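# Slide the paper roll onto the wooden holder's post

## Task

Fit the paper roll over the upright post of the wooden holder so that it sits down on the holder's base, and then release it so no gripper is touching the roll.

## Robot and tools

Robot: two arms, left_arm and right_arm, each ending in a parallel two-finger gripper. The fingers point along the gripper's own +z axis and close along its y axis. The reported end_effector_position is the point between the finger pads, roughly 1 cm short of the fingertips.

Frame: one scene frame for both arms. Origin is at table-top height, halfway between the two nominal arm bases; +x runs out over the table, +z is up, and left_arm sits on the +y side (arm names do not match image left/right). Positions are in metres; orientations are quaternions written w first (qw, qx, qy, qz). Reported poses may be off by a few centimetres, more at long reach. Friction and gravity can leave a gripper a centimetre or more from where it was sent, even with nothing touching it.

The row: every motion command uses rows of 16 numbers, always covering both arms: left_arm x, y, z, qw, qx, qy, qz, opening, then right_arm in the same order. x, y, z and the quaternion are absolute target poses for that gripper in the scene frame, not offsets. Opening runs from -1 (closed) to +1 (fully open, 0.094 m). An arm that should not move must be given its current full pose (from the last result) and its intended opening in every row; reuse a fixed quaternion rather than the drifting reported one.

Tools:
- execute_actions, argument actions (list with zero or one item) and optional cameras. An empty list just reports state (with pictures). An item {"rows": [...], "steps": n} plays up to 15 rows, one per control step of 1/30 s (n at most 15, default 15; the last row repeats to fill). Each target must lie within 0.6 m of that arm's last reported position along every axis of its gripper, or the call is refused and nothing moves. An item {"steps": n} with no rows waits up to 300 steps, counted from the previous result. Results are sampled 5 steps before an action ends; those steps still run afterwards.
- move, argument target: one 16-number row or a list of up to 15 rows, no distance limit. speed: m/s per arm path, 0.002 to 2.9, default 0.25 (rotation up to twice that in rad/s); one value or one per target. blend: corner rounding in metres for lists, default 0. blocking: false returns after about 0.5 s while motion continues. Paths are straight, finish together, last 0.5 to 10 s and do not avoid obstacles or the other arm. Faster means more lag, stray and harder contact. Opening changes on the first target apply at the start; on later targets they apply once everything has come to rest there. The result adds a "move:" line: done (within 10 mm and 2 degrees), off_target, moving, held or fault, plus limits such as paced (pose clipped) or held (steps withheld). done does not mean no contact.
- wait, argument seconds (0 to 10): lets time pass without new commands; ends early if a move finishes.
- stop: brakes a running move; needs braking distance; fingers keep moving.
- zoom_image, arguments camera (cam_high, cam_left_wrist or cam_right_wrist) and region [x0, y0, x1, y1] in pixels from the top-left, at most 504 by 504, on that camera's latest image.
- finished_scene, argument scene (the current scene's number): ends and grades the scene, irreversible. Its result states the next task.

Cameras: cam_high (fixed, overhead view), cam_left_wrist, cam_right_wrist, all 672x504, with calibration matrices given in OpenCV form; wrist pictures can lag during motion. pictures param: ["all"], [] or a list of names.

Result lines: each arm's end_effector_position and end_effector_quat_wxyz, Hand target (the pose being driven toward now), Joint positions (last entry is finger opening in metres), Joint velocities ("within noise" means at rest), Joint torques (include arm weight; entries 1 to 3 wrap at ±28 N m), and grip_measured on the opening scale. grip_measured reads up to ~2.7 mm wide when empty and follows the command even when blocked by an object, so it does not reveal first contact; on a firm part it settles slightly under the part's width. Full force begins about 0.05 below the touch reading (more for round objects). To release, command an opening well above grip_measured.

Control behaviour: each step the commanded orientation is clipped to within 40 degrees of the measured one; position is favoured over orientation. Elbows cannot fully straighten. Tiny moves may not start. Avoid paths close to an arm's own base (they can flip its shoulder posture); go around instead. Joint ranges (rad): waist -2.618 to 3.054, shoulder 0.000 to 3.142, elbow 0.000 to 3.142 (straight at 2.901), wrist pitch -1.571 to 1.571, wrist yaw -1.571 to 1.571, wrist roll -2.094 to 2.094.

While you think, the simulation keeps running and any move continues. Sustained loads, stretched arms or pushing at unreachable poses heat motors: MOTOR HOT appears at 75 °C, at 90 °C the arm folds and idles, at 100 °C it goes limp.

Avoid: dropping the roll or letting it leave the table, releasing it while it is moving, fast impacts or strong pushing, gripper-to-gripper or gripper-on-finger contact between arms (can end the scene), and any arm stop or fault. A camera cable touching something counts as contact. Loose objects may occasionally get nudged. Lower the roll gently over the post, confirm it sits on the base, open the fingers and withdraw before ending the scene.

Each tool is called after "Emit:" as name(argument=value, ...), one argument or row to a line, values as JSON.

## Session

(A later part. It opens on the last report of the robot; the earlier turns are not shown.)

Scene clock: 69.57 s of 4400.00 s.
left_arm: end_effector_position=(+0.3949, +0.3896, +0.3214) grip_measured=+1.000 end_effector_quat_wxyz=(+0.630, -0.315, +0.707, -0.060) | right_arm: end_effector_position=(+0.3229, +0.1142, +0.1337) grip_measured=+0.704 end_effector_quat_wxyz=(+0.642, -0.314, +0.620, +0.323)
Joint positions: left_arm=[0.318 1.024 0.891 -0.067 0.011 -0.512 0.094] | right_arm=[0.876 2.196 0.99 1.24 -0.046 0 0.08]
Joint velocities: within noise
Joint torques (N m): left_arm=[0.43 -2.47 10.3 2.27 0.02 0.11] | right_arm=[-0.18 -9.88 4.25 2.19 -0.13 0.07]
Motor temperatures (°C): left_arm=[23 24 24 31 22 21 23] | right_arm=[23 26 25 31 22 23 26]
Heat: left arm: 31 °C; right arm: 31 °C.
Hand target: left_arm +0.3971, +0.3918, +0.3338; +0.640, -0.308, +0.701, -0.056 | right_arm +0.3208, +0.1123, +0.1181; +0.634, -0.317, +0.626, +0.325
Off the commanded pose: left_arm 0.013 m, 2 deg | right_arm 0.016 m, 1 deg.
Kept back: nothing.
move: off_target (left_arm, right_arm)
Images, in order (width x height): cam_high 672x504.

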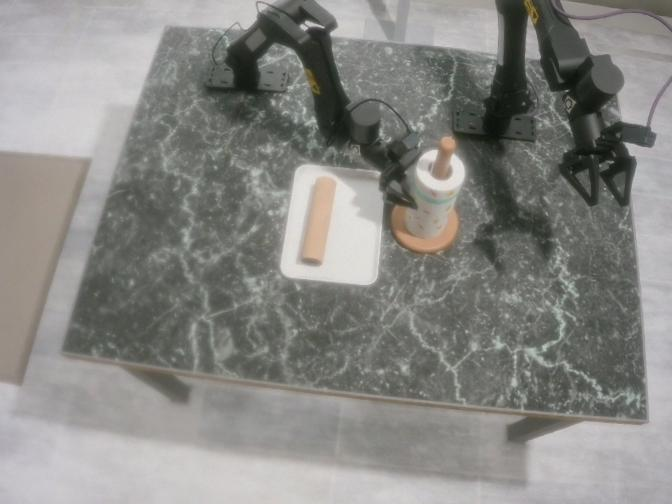

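Emit:
move(
  target=[
    [0.3975, 0.392, 0.334, 0.640, -0.308, 0.701, -0.056, 1.0, 0.3213, 0.1128, 0.123, 0.6350, -0.3174, 0.6256, 0.3250, 1.0],
    [0.3975, 0.392, 0.334, 0.640, -0.308, 0.701, -0.056, 1.0, 0.2848, 0.0652, 0.127, 0.6350, -0.3174, 0.6256, 0.3250, 1.0],
    [0.3975, 0.392, 0.334, 0.640, -0.308, 0.701, -0.056, 1.0, 0.2450, 0.0135, 0.135, 0.6350, -0.3174, 0.6256, 0.3250, 1.0],
  ],
  speed=[0.08, 0.08, 0.2],
  blend=[0, 0.02, 0],
  cameras=["cam_high"],
)

Emit:
zoom_image(
  camera="cam_high",
  region=[340, 100, 510, 280],
)

Scene clock: 73.23 s of 4400.00 s.
left_arm: end_effector_position=(+0.3949, +0.3896, +0.3214) grip_measured=+1.000 end_effector_quat_wxyz=(+0.630, -0.315, +0.707, -0.060) | right_arm: end_effector_position=(+0.2466, +0.0175, +0.1205) grip_measured=+0.998 end_effector_quat_wxyz=(+0.624, -0.323, +0.637, +0.317)
Joint positions: left_arm=[0.318 1.024 0.891 -0.067 0.011 -0.512 0.094] | right_arm=[0.867 1.938 0.45 1.467 -0.058 0 0.094]
Joint velocities: within noise
Joint torques (N m): left_arm=[0.4 -2.48 10.39 2.25 0.02 0.11] | right_arm=[-0.57 -11.82 2.67 2.15 -0.14 0.06]
Motor temperatures (°C): left_arm=[23 24 24 32 22 21 23] | right_arm=[23 26 24 31 22 23 26]
Heat: left arm: 32 °C; right arm: 31 °C.
Hand target: left_arm +0.3971, +0.3918, +0.3338; +0.640, -0.308, +0.701, -0.056 | right_arm +0.2451, +0.0138, +0.1346; +0.635, -0.317, +0.625, +0.325
Off the commanded pose: left_arm 0.013 m, 2 deg | right_arm 0.015 m, 2 deg.
Kept back: nothing.
move: off_target (left_arm, right_arm)
Images, in order (width x height): cam_high 672x504.

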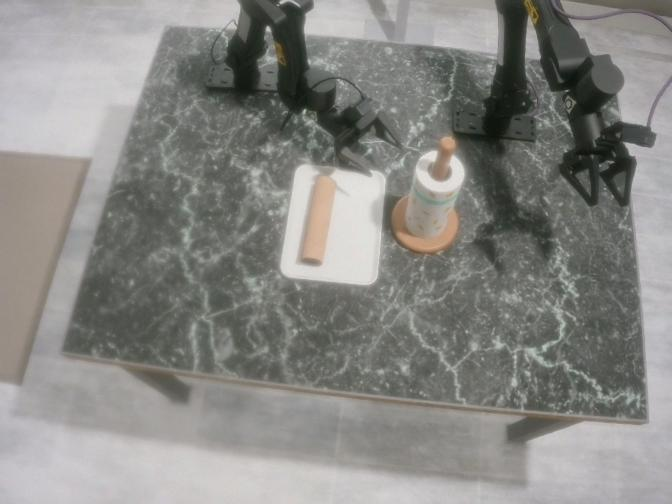

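Scaled by 2.800 from the camera's 672x504 image, which has a finer 960x720 frame.

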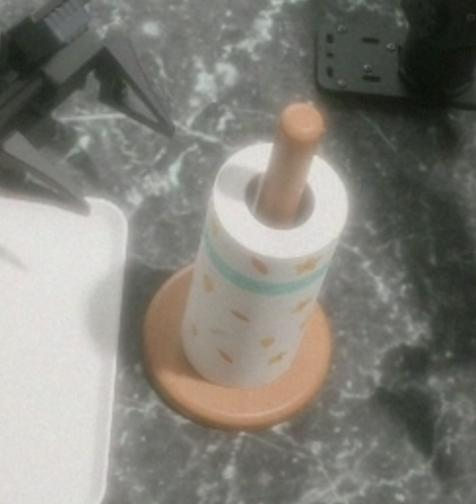

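Emit:
finished_scene(
  scene=1,
)

The scene is finished: the task was done.


## Next scene

The same job, from a new start.

Emit:
execute_actions(
  actions=[],
  cameras=["all"],
)

Scene clock: 0.00 s of 4400.00 s.
left_arm: end_effector_position=(+0.2734, +0.2698, +0.1704) grip_measured=+1.000 end_effector_quat_wxyz=(+0.613, -0.019, +0.788, +0.051) | right_arm: end_effector_position=(+0.3790, -0.1786, +0.0822) grip_measured=+1.000 end_effector_quat_wxyz=(+0.474, -0.118, +0.868, +0.090)
Joint positions: left_arm=[-0.266 0.121 0.209 -0.349 -0.344 -0.031 0.094] | right_arm=[0.363 1.627 0.664 0.398 0.046 0.081 0.094]
Joint velocities: within noise
Joint torques (N m): no reading
Motor temperatures (°C): left_arm=[23 24 21 24 22 21 23] | right_arm=[23 23 22 22 22 23 24]
Heat: left arm: 24 °C; right arm: 24 °C.
Hand target: left_arm +0.2725, +0.2703, +0.1734; +0.616, -0.020, +0.786, +0.051 | right_arm +0.3823, -0.1774, +0.0908; +0.483, -0.117, +0.863, +0.092
camera_calibration:
cam_left_wrist: T_world_to_cam=[[0.101817, -0.992512, 0.0674804, 0.224411], [-0.662345, -0.118246, -0.739809, 0.363948], [0.742248, 0.0306295, -0.669425, 0.00653824], [0, 0, 0, 1]] pos_world=[0.213357, 0.265566, 0.258486]
cam_right_wrist: T_world_to_cam=[[0.371663, -0.927238, 0.0457862, -0.31111], [-0.803107, -0.345865, -0.485178, 0.306245], [0.465711, 0.143551, -0.873216, 0.0248398], [0, 0, 0, 1]] pos_world=[0.350007, -0.186119, 0.184518]

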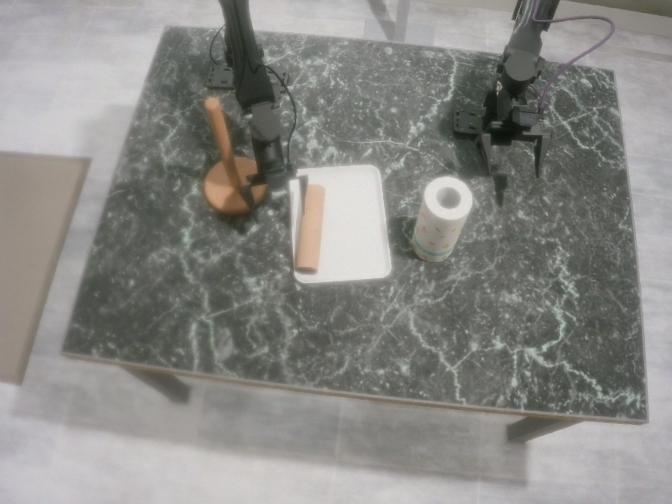

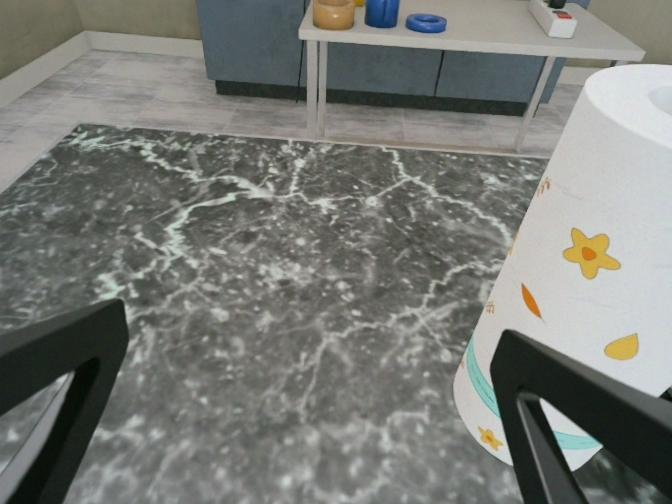

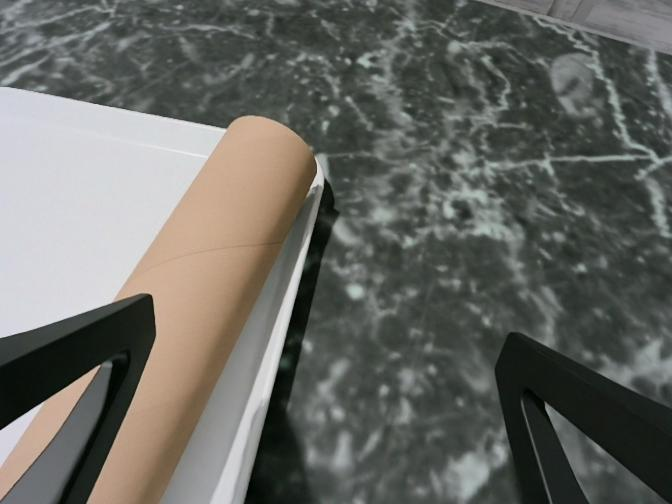

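Emit:
zoom_image(
  camera="cam_high",
  region=[170, 80, 300, 230],
)

Emit:
zoom_image(
  camera="cam_high",
  region=[390, 160, 500, 280],
)

Emit:
move(
  target=[
    [0.2725, 0.2703, 0.1734, 0.616, -0.020, 0.786, 0.051, 1.0, 0.3450, -0.1200, 0.190, 0.5340, -0.2150, 0.7900, 0.2110, 1.0],
    [0.2725, 0.2703, 0.1734, 0.616, -0.020, 0.786, 0.051, 1.0, 0.2869, 0.0346, 0.1326, 0.58375, -0.32071, 0.69567, 0.26911, 1.0],
  ],
  speed=[0.3, 0.4],
  blend=0.05,
  cameras=["cam_high", "cam_right_wrist"],
)

Scaled by 3.360 from the camera's 672x504 image, which has a finer 960x720 frame.

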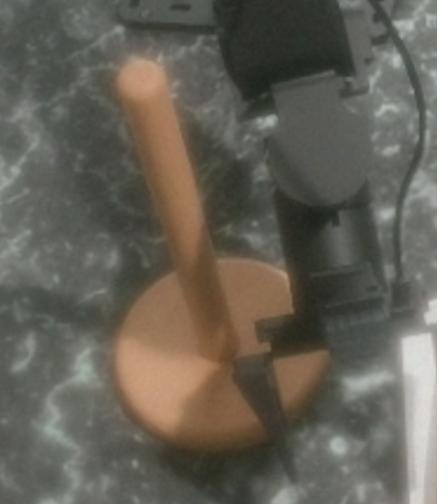

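Scaled by 4.200 from the camera's 672x504 image, which has a finer 960x720 frame.

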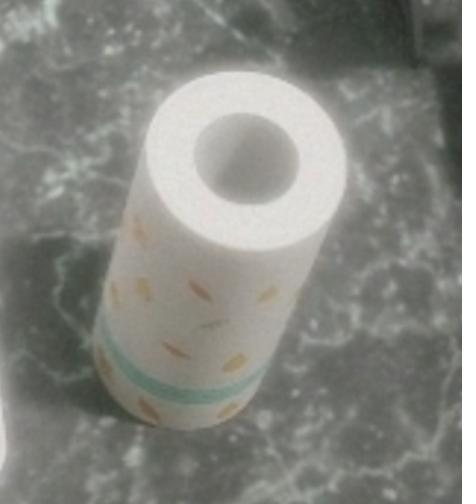

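Scene clock: 8.33 s of 4400.00 s.
left_arm: end_effector_position=(+0.2734, +0.2698, +0.1704) grip_measured=+1.000 end_effector_quat_wxyz=(+0.613, -0.019, +0.788, +0.051) | right_arm: end_effector_position=(+0.2804, +0.0315, +0.1282) grip_measured=+1.000 end_effector_quat_wxyz=(+0.572, -0.326, +0.702, +0.272)
Joint positions: left_arm=[-0.266 0.121 0.209 -0.349 -0.344 -0.031 0.094] | right_arm=[0.845 1.788 0.638 0.951 -0.02 0.004 0.094]
Joint velocities: within noise
Joint torques (N m): left_arm=[0.09 1.54 7.83 2.11 -0.06 0] | right_arm=[-0.06 -6.78 7.6 2.08 0.13 -0.02]
Motor temperatures (°C): left_arm=[23 24 22 27 22 21 23] | right_arm=[23 24 23 24 22 23 24]
Heat: left arm: 27 °C; right arm: 24 °C.
Hand target: left_arm +0.2726, +0.2703, +0.1734; +0.616, -0.020, +0.786, +0.051 | right_arm +0.2867, +0.0343, +0.1327; +0.584, -0.321, +0.696, +0.269
Off the commanded pose: left_arm 0.003 m, 0 deg | right_arm 0.008 m, 2 deg.
Kept back: nothing.
move: done
camera_calibration:
cam_right_wrist: T_world_to_cam=[[0.79487, -0.597308, 0.106791, -0.218583], [-0.3214, -0.563736, -0.760857, 0.229149], [0.514668, 0.57046, -0.640072, 0.0237902], [0, 0, 0, 1]] pos_world=[0.23515, -0.0149531, 0.21292]
Images, in order (width x height): cam_high 672x504, cam_right_wrist 672x504.

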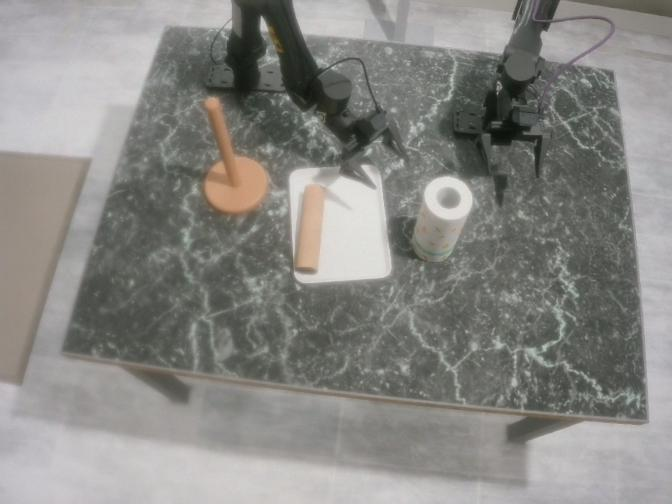

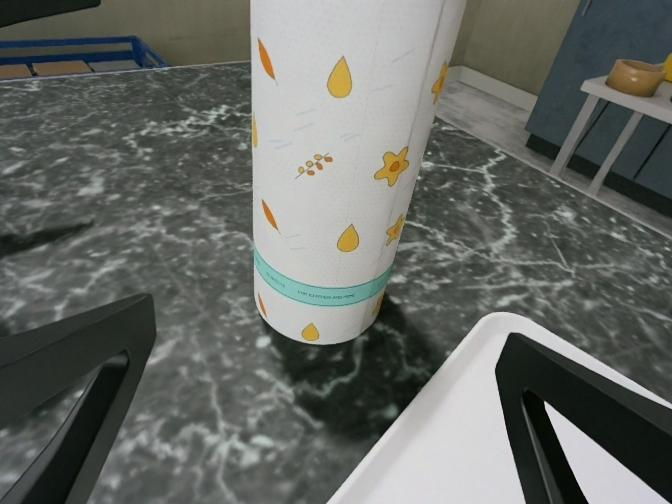

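Emit:
move(
  target=[0.2725, 0.2703, 0.1734, 0.616, -0.020, 0.786, 0.051, 1.0, 0.3366, 0.0978, 0.1193, 0.58375, -0.32071, 0.69567, 0.26911, 1.0],
  speed=0.2,
  cameras=["cam_right_wrist"],
)

Scene clock: 11.70 s of 4400.00 s.
left_arm: end_effector_position=(+0.2734, +0.2698, +0.1704) grip_measured=+1.000 end_effector_quat_wxyz=(+0.613, -0.019, +0.788, +0.051) | right_arm: end_effector_position=(+0.3339, +0.0907, +0.1230) grip_measured=+1.000 end_effector_quat_wxyz=(+0.584, -0.320, +0.694, +0.273)
Joint positions: left_arm=[-0.266 0.121 0.209 -0.349 -0.344 -0.031 0.094] | right_arm=[0.845 2.05 0.971 0.91 -0.01 0.004 0.094]
Joint velocities: within noise
Joint torques (N m): left_arm=[0.02 1.5 7.91 2.09 -0.06 -0.04] | right_arm=[0.64 -9.31 8.91 1.8 0.14 0]
Motor temperatures (°C): left_arm=[23 24 22 28 22 21 23] | right_arm=[23 24 23 25 22 23 24]
Heat: left arm: 28 °C; right arm: 25 °C.
Hand target: left_arm +0.2726, +0.2703, +0.1734; +0.616, -0.020, +0.786, +0.051 | right_arm +0.3363, +0.0975, +0.1193; +0.584, -0.321, +0.696, +0.269
Off the commanded pose: left_arm 0.003 m, 0 deg | right_arm 0.008 m, 0 deg.
Kept back: nothing.
move: done
camera_calibration:
cam_right_wrist: T_world_to_cam=[[0.786838, -0.607141, 0.110754, -0.222041], [-0.311072, -0.545152, -0.778488, 0.272835], [0.53303, 0.578091, -0.61781, -0.0505373], [0, 0, 0, 1]] pos_world=[0.28652, 0.0431414, 0.205769]
Images, in order (width x height): cam_right_wrist 672x504.

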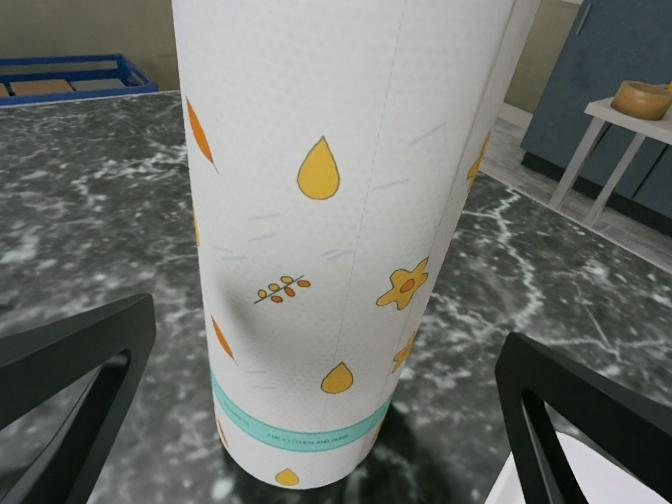

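Emit:
move(
  target=[0.2725, 0.2703, 0.1734, 0.616, -0.020, 0.786, 0.051, 1.0, 0.3385, 0.1116, 0.1173, 0.58375, -0.32071, 0.69567, 0.26911, 1.0],
  speed=0.15,
  cameras=[],
)

Scene clock: 13.73 s of 4400.00 s.
left_arm: end_effector_position=(+0.2734, +0.2698, +0.1704) grip_measured=+1.000 end_effector_quat_wxyz=(+0.613, -0.019, +0.788, +0.051) | right_arm: end_effector_position=(+0.3348, +0.1054, +0.1214) grip_measured=+1.000 end_effector_quat_wxyz=(+0.584, -0.322, +0.693, +0.273)
Joint positions: left_arm=[-0.266 0.121 0.209 -0.349 -0.344 -0.031 0.094] | right_arm=[0.866 2.087 1.025 0.892 0.007 0.004 0.094]
Joint velocities: within noise
Joint torques (N m): left_arm=[0.01 1.48 7.8 2.11 -0.06 -0.03] | right_arm=[0.47 -9.52 9.05 1.79 0.14 0.03]
Motor temperatures (°C): left_arm=[23 24 22 29 22 21 23] | right_arm=[23 24 23 25 22 23 24]
Heat: left arm: 29 °C; right arm: 25 °C.
Hand target: left_arm +0.2726, +0.2703, +0.1734; +0.616, -0.020, +0.786, +0.051 | right_arm +0.3382, +0.1113, +0.1173; +0.584, -0.321, +0.696, +0.269
Off the commanded pose: left_arm 0.003 m, 0 deg | right_arm 0.008 m, 1 deg.
Kept back: nothing.
move: done
No camera images: "cameras" was empty.

Emit:
move(
  target=[
    [0.2725, 0.2703, 0.1734, 0.616, -0.020, 0.786, 0.051, 1.0, 0.3500, 0.1160, 0.1155, 0.58375, -0.32071, 0.69567, 0.26911, 1.0],
    [0.2725, 0.2703, 0.1734, 0.616, -0.020, 0.786, 0.051, 1.0, 0.3728, 0.1427, 0.1094, 0.58375, -0.32071, 0.69567, 0.26911, 1.0],
  ],
  speed=0.12,
  cameras=["cam_right_wrist"],
)

Scene clock: 15.33 s of 4400.00 s.
left_arm: end_effector_position=(+0.2734, +0.2698, +0.1704) grip_measured=+1.000 end_effector_quat_wxyz=(+0.613, -0.019, +0.788, +0.051) | right_arm: end_effector_position=(+0.3651, +0.1400, +0.1154) grip_measured=+1.000 end_effector_quat_wxyz=(+0.585, -0.321, +0.693, +0.272)
Joint positions: left_arm=[-0.266 0.121 0.209 -0.349 -0.344 -0.031 0.094] | right_arm=[0.865 2.23 1.25 0.812 0.009 0.004 0.094]
Joint velocities: within noise
Joint torques (N m): left_arm=[-0.08 1.5 7.87 2.09 -0.08 -0.02] | right_arm=[-0.55 -10.93 9.5 1.79 -0.03 0.01]
Motor temperatures (°C): left_arm=[23 24 22 29 22 21 23] | right_arm=[23 24 23 25 22 23 24]
Heat: left arm: 29 °C; right arm: 25 °C.
Hand target: left_arm +0.2726, +0.2703, +0.1734; +0.616, -0.020, +0.786, +0.051 | right_arm +0.3724, +0.1422, +0.1093; +0.584, -0.321, +0.696, +0.269
Off the commanded pose: left_arm 0.003 m, 0 deg | right_arm 0.010 m, 0 deg.
Kept back: nothing.
move: done
camera_calibration:
cam_right_wrist: T_world_to_cam=[[0.787067, -0.606248, 0.113972, -0.216442], [-0.307654, -0.545921, -0.779307, 0.302508], [0.534673, 0.578303, -0.616191, -0.101181], [0, 0, 0, 1]] pos_world=[0.31752, 0.0924411, 0.198068]
Images, in order (width x height): cam_right_wrist 672x504.

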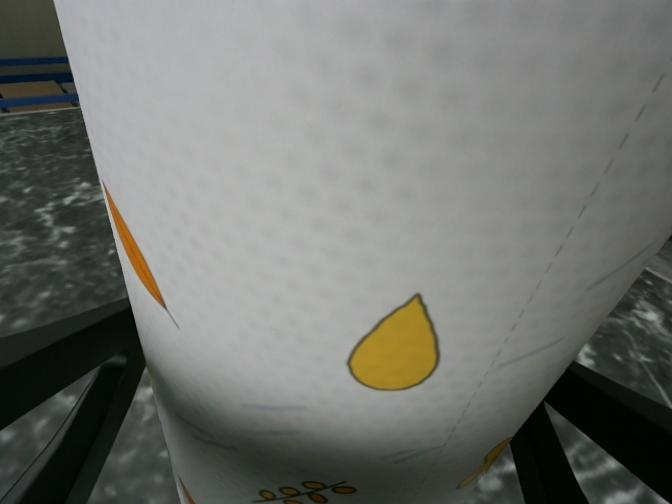

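Emit:
execute_actions(
  actions=[
    {"rows": [[0.2725,0.2703,0.1734,0.616,-0.020,0.786,0.051,1.0,0.3728,0.1427,0.1094,0.58375,-0.32071,0.69567,0.26911,0.92],[0.2725,0.2703,0.1734,0.616,-0.020,0.786,0.051,1.0,0.3728,0.1427,0.1094,0.58375,-0.32071,0.69567,0.26911,0.89],[0.2725,0.2703,0.1734,0.616,-0.020,0.786,0.051,1.0,0.3728,0.1427,0.1094,0.58375,-0.32071,0.69567,0.26911,0.86],[0.2725,0.2703,0.1734,0.616,-0.020,0.786,0.051,1.0,0.3728,0.1427,0.1094,0.58375,-0.32071,0.69567,0.26911,0.83],[0.2725,0.2703,0.1734,0.616,-0.020,0.786,0.051,1.0,0.3728,0.1427,0.1094,0.58375,-0.32071,0.69567,0.26911,0.80],[0.2725,0.2703,0.1734,0.616,-0.020,0.786,0.051,1.0,0.3728,0.1427,0.1094,0.58375,-0.32071,0.69567,0.26911,0.77],[0.2725,0.2703,0.1734,0.616,-0.020,0.786,0.051,1.0,0.3728,0.1427,0.1094,0.58375,-0.32071,0.69567,0.26911,0.74],[0.2725,0.2703,0.1734,0.616,-0.020,0.786,0.051,1.0,0.3728,0.1427,0.1094,0.58375,-0.32071,0.69567,0.26911,0.71],[0.2725,0.2703,0.1734,0.616,-0.020,0.786,0.051,1.0,0.3728,0.1427,0.1094,0.58375,-0.32071,0.69567,0.26911,0.68],[0.2725,0.2703,0.1734,0.616,-0.020,0.786,0.051,1.0,0.3728,0.1427,0.1094,0.58375,-0.32071,0.69567,0.26911,0.65],[0.2725,0.2703,0.1734,0.616,-0.020,0.786,0.051,1.0,0.3728,0.1427,0.1094,0.58375,-0.32071,0.69567,0.26911,0.62],[0.2725,0.2703,0.1734,0.616,-0.020,0.786,0.051,1.0,0.3728,0.1427,0.1094,0.58375,-0.32071,0.69567,0.26911,0.59],[0.2725,0.2703,0.1734,0.616,-0.020,0.786,0.051,1.0,0.3728,0.1427,0.1094,0.58375,-0.32071,0.69567,0.26911,0.56],[0.2725,0.2703,0.1734,0.616,-0.020,0.786,0.051,1.0,0.3728,0.1427,0.1094,0.58375,-0.32071,0.69567,0.26911,0.53],[0.2725,0.2703,0.1734,0.616,-0.020,0.786,0.051,1.0,0.3728,0.1427,0.1094,0.58375,-0.32071,0.69567,0.26911,0.50]], "steps": 15},
  ],
  cameras=[],
)

Scene clock: 16.60 s of 4400.00 s.
left_arm: end_effector_position=(+0.2734, +0.2698, +0.1704) grip_measured=+1.000 end_effector_quat_wxyz=(+0.613, -0.019, +0.788, +0.051) | right_arm: end_effector_position=(+0.3653, +0.1399, +0.1151) grip_measured=+0.709 end_effector_quat_wxyz=(+0.584, -0.321, +0.694, +0.272)
Joint positions: left_arm=[-0.266 0.121 0.209 -0.349 -0.344 -0.031 0.094] | right_arm=[0.864 2.23 1.251 0.81 0.009 0.004 0.08]
Joint velocities: within noise
Joint torques (N m): left_arm=[-0.02 1.46 7.84 2.11 -0.08 0] | right_arm=[-0.49 -10.85 9.52 1.8 -0.01 0]
Motor temperatures (°C): left_arm=[23 24 22 29 22 21 23] | right_arm=[23 24 23 25 22 23 24]
Heat: left arm: 29 °C; right arm: 25 °C.
Steps of this call (1-28: nothing new was sent; 29-38: this action's first 10). Readings (end_effector_position of left_arm | right_arm):
29: (+0.2734, +0.2698, +0.1704) | (+0.3651, +0.1400, +0.1150)
30: (+0.2734, +0.2698, +0.1704) | (+0.3651, +0.1400, +0.1150)
32: (+0.2734, +0.2698, +0.1704) | (+0.3653, +0.1399, +0.1151)
36: (+0.2734, +0.2698, +0.1704) | (+0.3653, +0.1399, +0.1151)
38: the state above
No camera images: "cameras" was empty.

Emit:
move(
  target=[
    [0.2725,0.2703,0.1734,0.616,-0.020,0.786,0.051,1.0,0.3710,0.1400,0.250,0.58375,-0.32071,0.69567,0.26911,0.5],
    [0.2725,0.2703,0.1734,0.616,-0.020,0.786,0.051,1.0,0.3350,-0.0200,0.450,0.62753,-0.16580,0.74785,0.13912,0.5],
    [0.2725,0.2703,0.1734,0.616,-0.020,0.786,0.051,1.0,0.3000,-0.2000,0.480,0.64218,0.03341,0.76531,-0.02804,0.5],
    [0.2725,0.2703,0.1734,0.616,-0.020,0.786,0.051,1.0,0.2890,-0.2890,0.480,0.63729,0.09999,0.75948,-0.08390,0.5],
  ],
  speed=[0.25, 0.4, 0.4, 0.25],
  blend=[0.06, 0.06, 0.04, 0],
  cameras=["cam_high", "cam_right_wrist"],
)

Emit:
zoom_image(
  camera="cam_high",
  region=[150, 0, 310, 220],
)

Scene clock: 20.77 s of 4400.00 s.
left_arm: end_effector_position=(+0.2734, +0.2698, +0.1704) grip_measured=+1.000 end_effector_quat_wxyz=(+0.613, -0.019, +0.788, +0.051) | right_arm: end_effector_position=(+0.2897, -0.2872, +0.4804) grip_measured=+0.652 end_effector_quat_wxyz=(+0.636, +0.100, +0.760, -0.085)
Joint positions: left_arm=[-0.266 0.121 0.209 -0.349 -0.344 -0.031 0.094] | right_arm=[0.529 1.166 1.655 -0.741 0.789 0.179 0.078]
Joint velocities: within noise
Joint torques (N m): left_arm=[-0.03 1.48 7.86 2.09 -0.1 -0.02] | right_arm=[-0.53 -3.25 5.2 1.72 0.03 -0.02]
Motor temperatures (°C): left_arm=[23 24 22 30 22 21 23] | right_arm=[23 25 24 26 22 23 24]
Heat: left arm: 30 °C; right arm: 26 °C.
Hand target: left_arm +0.2726, +0.2703, +0.1734; +0.616, -0.020, +0.786, +0.051 | right_arm +0.2890, -0.2890, +0.4801; +0.637, +0.100, +0.759, -0.084
Off your previous action's commanded pose at its last step (step 5 of this call): left_arm 0.003 m, 0 deg | right_arm 0.010 m, 0 deg.
Off the commanded pose: left_arm 0.003 m, 0 deg | right_arm 0.002 m, 0 deg.
Kept back: nothing.
move: done
camera_calibration:
cam_right_wrist: T_world_to_cam=[[-0.212999, -0.970038, 0.116863, -0.273904], [-0.632028, 0.0455808, -0.773604, 0.591599], [0.745099, -0.238637, -0.6228, 0.118682], [0, 0, 0, 1]] pos_world=[0.227137, -0.264341, 0.563588]
Images, in order (width x height): cam_high 672x504, cam_right_wrist 672x504.

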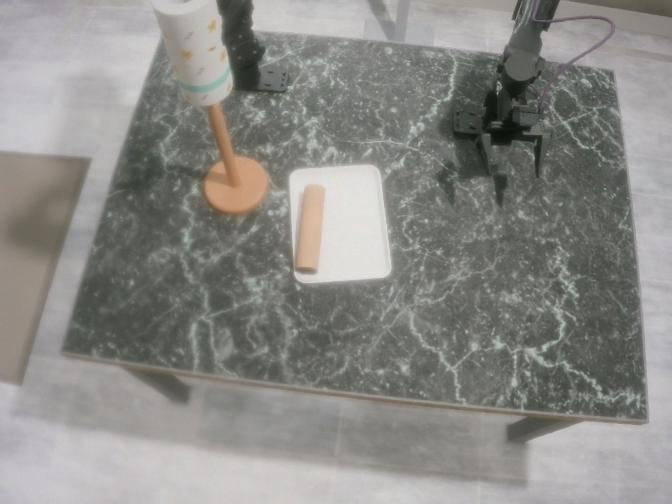

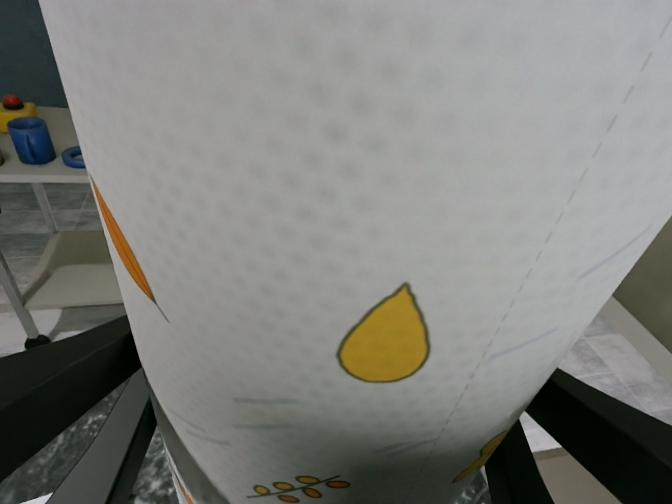

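Scaled by 2.291 from the camera's 672x504 image, which has a finer 960x720 frame.

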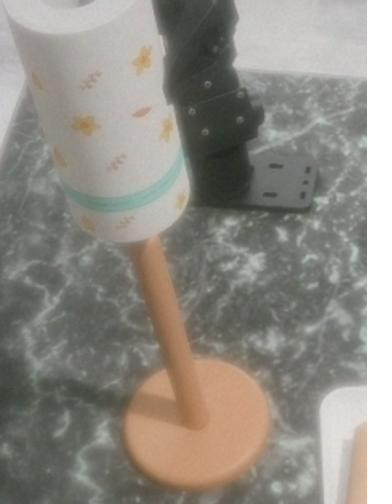

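Emit:
move(
  target=[0.2725,0.2703,0.1734,0.616,-0.020,0.786,0.051,1.0,0.2845,-0.2880,0.4450,0.63729,0.09999,0.75948,-0.08390,0.5],
  speed=0.12,
  cameras=["cam_high"],
)

Emit:
zoom_image(
  camera="cam_high",
  region=[150, 0, 270, 130],
)

Scene clock: 23.60 s of 4400.00 s.
left_arm: end_effector_position=(+0.2734, +0.2698, +0.1704) grip_measured=+1.000 end_effector_quat_wxyz=(+0.613, -0.019, +0.788, +0.051) | right_arm: end_effector_position=(+0.2892, -0.2873, +0.4365) grip_measured=+0.652 end_effector_quat_wxyz=(+0.622, +0.090, +0.772, -0.095)
Joint positions: left_arm=[-0.266 0.121 0.209 -0.349 -0.344 -0.031 0.094] | right_arm=[0.529 1.088 1.445 -0.656 0.787 0.18 0.078]
Joint velocities: within noise
Joint torques (N m): left_arm=[0.05 1.55 7.86 2.1 -0.09 -0.01] | right_arm=[0.8 -4.49 5.38 2 0.26 0.07]
Motor temperatures (°C): left_arm=[23 24 22 30 22 21 23] | right_arm=[23 25 24 26 22 23 25]
Heat: left arm: 30 °C; right arm: 26 °C.
Hand target: left_arm +0.2726, +0.2703, +0.1734; +0.616, -0.020, +0.786, +0.051 | right_arm +0.2845, -0.2881, +0.4449; +0.637, +0.100, +0.760, -0.084
Off the commanded pose: left_arm 0.003 m, 0 deg | right_arm 0.010 m, 3 deg.
Kept back: nothing.
move: off_target (right_arm)
Images, in order (width x height): cam_high 672x504.

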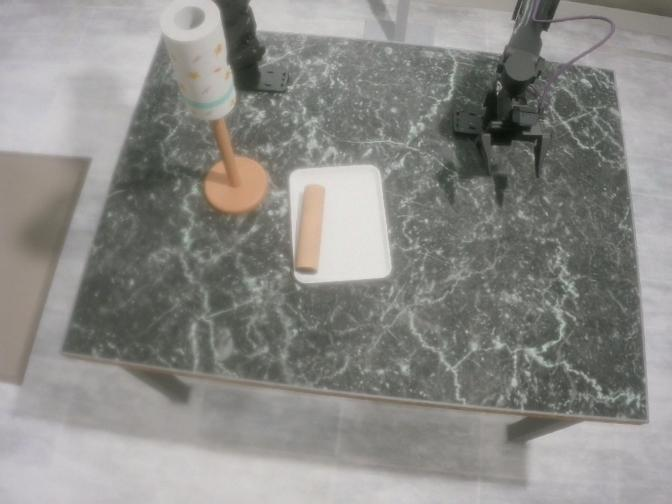

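Scaled by 3.877 from the camera's 672x504 image, which has a finer 960x720 frame.

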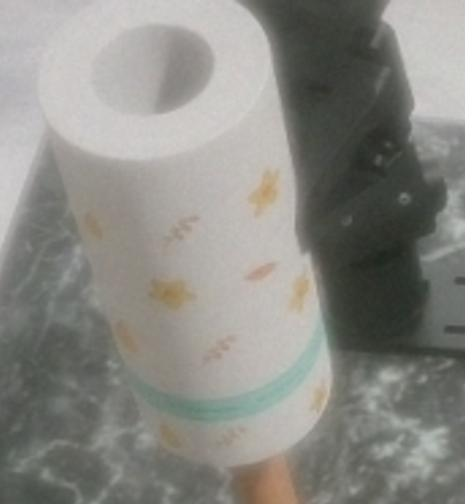

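Emit:
move(
  target=[0.2725,0.2703,0.1734,0.616,-0.020,0.786,0.051,1.0,0.2830,-0.2815,0.3950,0.64389,0.09926,0.75390,-0.08477,0.5],
  speed=0.08,
  cameras=["cam_high"],
)

Emit:
zoom_image(
  camera="cam_high",
  region=[150, 0, 290, 220],
)

Scene clock: 25.33 s of 4400.00 s.
left_arm: end_effector_position=(+0.2734, +0.2698, +0.1704) grip_measured=+1.000 end_effector_quat_wxyz=(+0.613, -0.019, +0.788, +0.051) | right_arm: end_effector_position=(+0.2828, -0.2848, +0.3898) grip_measured=+0.652 end_effector_quat_wxyz=(+0.632, +0.093, +0.763, -0.097)
Joint positions: left_arm=[-0.266 0.121 0.209 -0.349 -0.344 -0.031 0.094] | right_arm=[0.569 0.975 1.161 -0.46 0.837 0.176 0.078]
Joint velocities: within noise
Joint torques (N m): left_arm=[-0.03 1.48 7.86 2.12 -0.07 -0.02] | right_arm=[0.83 -2.37 6.11 2.06 0.19 0.06]
Motor temperatures (°C): left_arm=[23 24 22 30 22 21 23] | right_arm=[23 25 24 26 22 23 25]
Heat: left arm: 30 °C; right arm: 26 °C.
Hand target: left_arm +0.2726, +0.2703, +0.1734; +0.616, -0.020, +0.786, +0.051 | right_arm +0.2829, -0.2816, +0.3949; +0.643, +0.099, +0.754, -0.085
Off the commanded pose: left_arm 0.003 m, 0 deg | right_arm 0.006 m, 2 deg.
Kept back: nothing.
move: done
Images, in order (width x height): cam_high 672x504.

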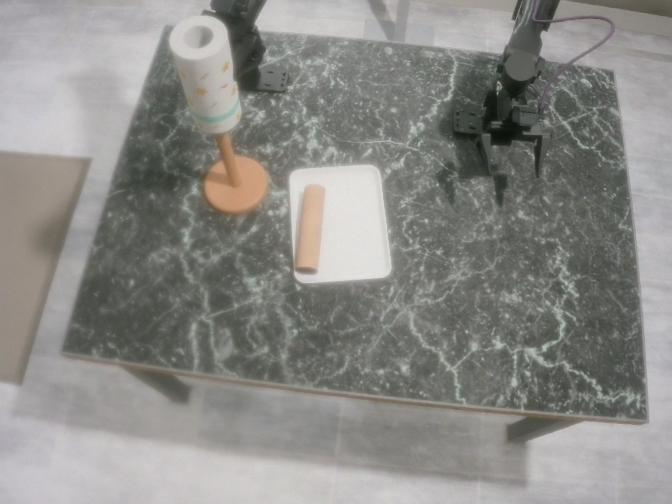

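Scaled by 2.291 from the camera's 672x504 image, which has a finer 960x720 frame.

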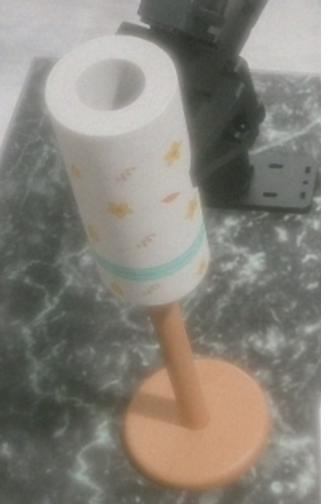

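Emit:
move(
  target=[0.2725,0.2703,0.1734,0.616,-0.020,0.786,0.051,1.0,0.2850,-0.2820,0.2850,0.64389,0.09926,0.75390,-0.08477,0.5],
  speed=0.12,
  cameras=["cam_high"],
)

Emit:
zoom_image(
  camera="cam_high",
  region=[150, 30, 290, 230],
)

Scene clock: 27.77 s of 4400.00 s.
left_arm: end_effector_position=(+0.2734, +0.2698, +0.1704) grip_measured=+1.000 end_effector_quat_wxyz=(+0.613, -0.019, +0.788, +0.051) | right_arm: end_effector_position=(+0.2866, -0.2824, +0.2769) grip_measured=+0.651 end_effector_quat_wxyz=(+0.629, +0.092, +0.766, -0.100)
Joint positions: left_arm=[-0.266 0.121 0.209 -0.349 -0.344 -0.031 0.094] | right_arm=[0.569 0.895 0.679 -0.071 0.838 0.178 0.078]
Joint velocities: within noise
Joint torques (N m): left_arm=[-0.01 1.54 7.9 2.1 -0.08 -0.03] | right_arm=[0.09 -3.9 6.63 2.05 0.08 0]
Motor temperatures (°C): left_arm=[23 24 23 31 22 21 23] | right_arm=[23 24 24 27 22 23 25]
Heat: left arm: 31 °C; right arm: 27 °C.
Hand target: left_arm +0.2726, +0.2703, +0.1734; +0.616, -0.020, +0.786, +0.051 | right_arm +0.2849, -0.2821, +0.2849; +0.643, +0.099, +0.754, -0.085
Off the commanded pose: left_arm 0.003 m, 0 deg | right_arm 0.008 m, 3 deg.
Kept back: nothing.
move: off_target (right_arm)
Images, in order (width x height): cam_high 672x504.

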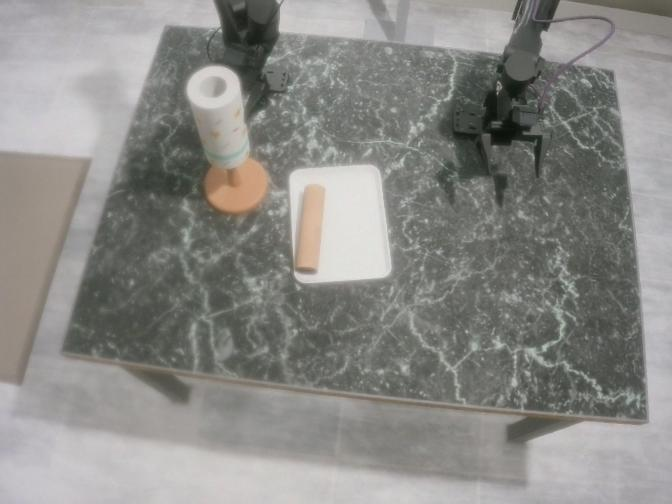

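Scaled by 2.520 from the camera's 672x504 image, which has a finer 960x720 frame.

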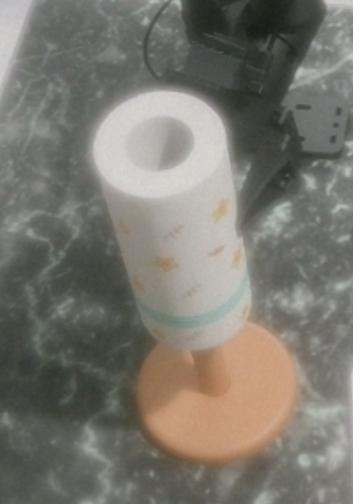

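Emit:
move(
  target=[
    [0.2725,0.2703,0.1734,0.616,-0.020,0.786,0.051,1.0,0.2845,-0.2825,0.1720,0.64914,0.09866,0.74938,-0.08546,0.5],
    [0.2725,0.2703,0.1734,0.616,-0.020,0.786,0.051,1.0,0.2845,-0.2825,0.1200,0.64914,0.09866,0.74938,-0.08546,0.5],
  ],
  speed=[0.13, 0.05],
  cameras=["cam_high"],
)

Emit:
zoom_image(
  camera="cam_high",
  region=[150, 70, 290, 230],
)

Scene clock: 30.60 s of 4400.00 s.
left_arm: end_effector_position=(+0.2734, +0.2698, +0.1704) grip_measured=+1.000 end_effector_quat_wxyz=(+0.613, -0.019, +0.788, +0.051) | right_arm: end_effector_position=(+0.2862, -0.2848, +0.1265) grip_measured=+0.651 end_effector_quat_wxyz=(+0.653, +0.108, +0.744, -0.089)
Joint positions: left_arm=[-0.266 0.121 0.209 -0.349 -0.344 -0.031 0.094] | right_arm=[0.569 1.378 0.126 1.052 0.852 0.16 0.078]
Joint velocities: within noise
Joint torques (N m): left_arm=[0.02 1.47 7.91 2.09 -0.07 -0.01] | right_arm=[0.2 -2.21 3.75 1.7 -0.11 0.05]
Motor temperatures (°C): left_arm=[23 24 23 31 22 21 23] | right_arm=[23 24 24 27 22 23 25]
Heat: left arm: 31 °C; right arm: 27 °C.
Hand target: left_arm +0.2726, +0.2703, +0.1734; +0.616, -0.020, +0.786, +0.051 | right_arm +0.2843, -0.2826, +0.1201; +0.649, +0.099, +0.750, -0.086
Off the commanded pose: left_arm 0.003 m, 0 deg | right_arm 0.007 m, 1 deg.
Kept back: nothing.
move: done
Images, in order (width x height): cam_high 672x504.

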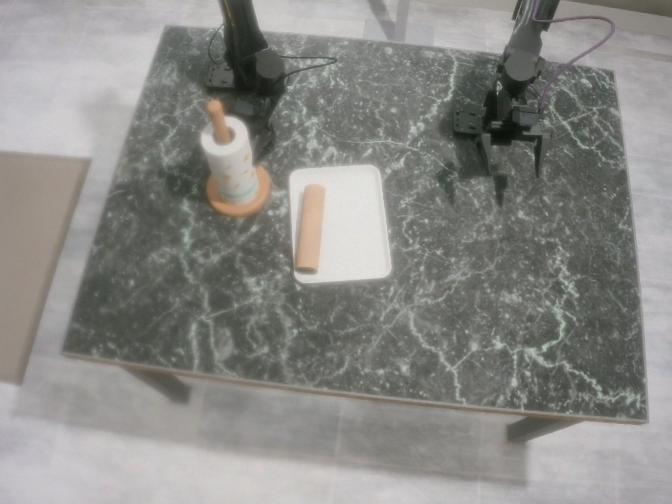

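Scaled by 3.150 from the camera's 672x504 image, which has a finer 960x720 frame.

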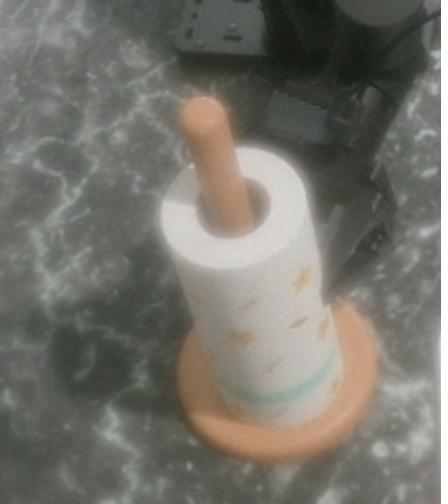

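Emit:
move(
  target=[
    [0.2725,0.2703,0.1734,0.616,-0.020,0.786,0.051,1.0,0.2848,-0.2830,0.1240,0.63596,0.10014,0.76060,-0.08373,0.5],
    [0.2725,0.2703,0.1734,0.616,-0.020,0.786,0.051,1.0,0.2848,-0.2830,0.1270,0.63596,0.10014,0.76060,-0.08373,1.0],
    [0.2725,0.2703,0.1734,0.616,-0.020,0.786,0.051,1.0,0.2610,-0.2765,0.1320,0.63596,0.10014,0.76060,-0.08373,1.0],
    [0.2725,0.2703,0.1734,0.616,-0.020,0.786,0.051,1.0,0.2390,-0.2705,0.1370,0.63596,0.10014,0.76060,-0.08373,1.0],
  ],
  speed=[0.08, 0.08, 0.07, 0.09],
  blend=[0, 0, 0.01, 0],
  cameras=["cam_high", "cam_right_wrist"],
)

Emit:
zoom_image(
  camera="cam_high",
  region=[150, 70, 310, 230],
)

Scene clock: 35.03 s of 4400.00 s.
left_arm: end_effector_position=(+0.2734, +0.2698, +0.1704) grip_measured=+1.000 end_effector_quat_wxyz=(+0.613, -0.019, +0.788, +0.051) | right_arm: end_effector_position=(+0.2402, -0.2698, +0.1322) grip_measured=+0.998 end_effector_quat_wxyz=(+0.632, +0.092, +0.765, -0.085)
Joint positions: left_arm=[-0.266 0.121 0.209 -0.349 -0.344 -0.031 0.094] | right_arm=[0.804 0.98 0.121 0.481 1.039 0.315 0.094]
Joint velocities: within noise
Joint torques (N m): left_arm=[0.02 1.51 7.82 2.1 -0.07 -0.02] | right_arm=[0.65 -3 7.06 1.37 0.43 0.11]
Motor temperatures (°C): left_arm=[23 24 23 31 22 21 23] | right_arm=[23 24 24 27 22 23 25]
Heat: left arm: 31 °C; right arm: 27 °C.
Hand target: left_arm +0.2726, +0.2703, +0.1734; +0.616, -0.020, +0.786, +0.051 | right_arm +0.2392, -0.2705, +0.1370; +0.636, +0.100, +0.760, -0.084
Off the commanded pose: left_arm 0.003 m, 0 deg | right_arm 0.005 m, 1 deg.
Kept back: nothing.
move: done
camera_calibration:
cam_right_wrist: T_world_to_cam=[[-0.199602, -0.971258, 0.129677, -0.232042], [-0.643625, 0.0301661, -0.764746, 0.287565], [0.738854, -0.236108, -0.631148, -0.0538424], [0, 0, 0, 1]] pos_world=[0.17855, -0.24676, 0.216022]
Images, in order (width x height): cam_high 672x504, cam_right_wrist 672x504.

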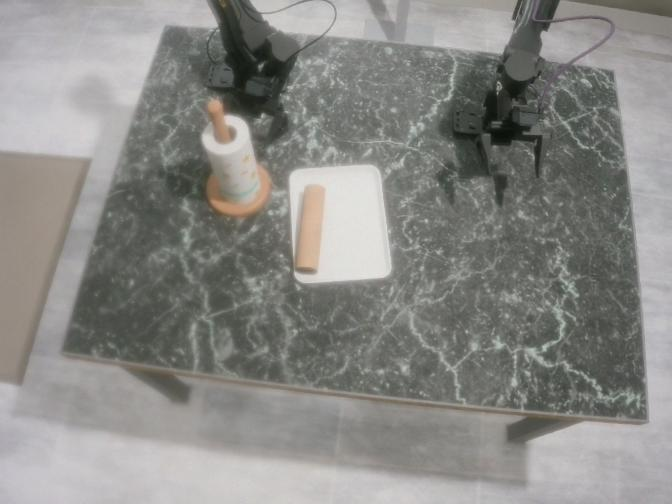

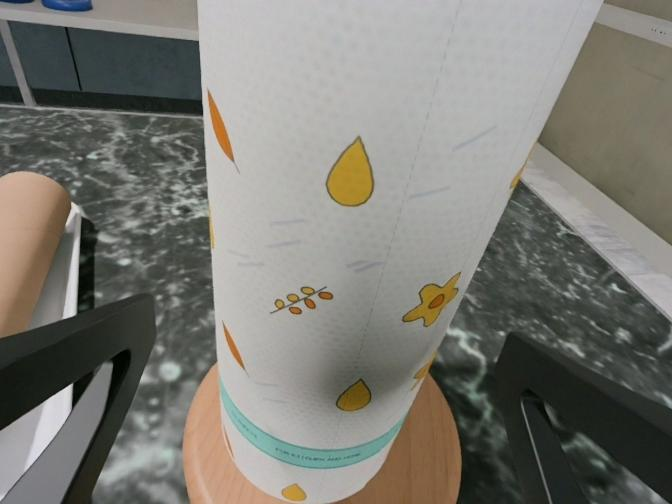

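Scaled by 3.150 from the camera's 672x504 image, which has a finer 960x720 frame.

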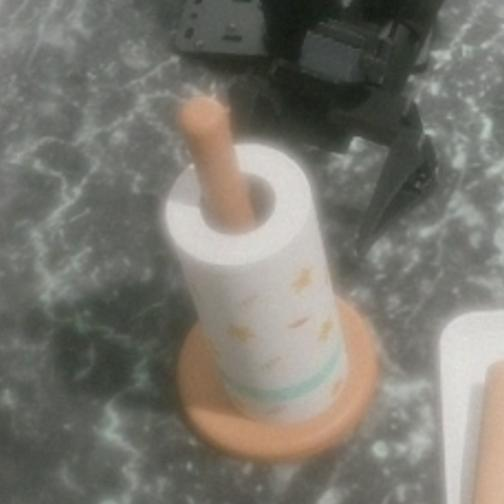

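Emit:
finished_scene(
  scene=2,
)

The scene is finished: the task was done.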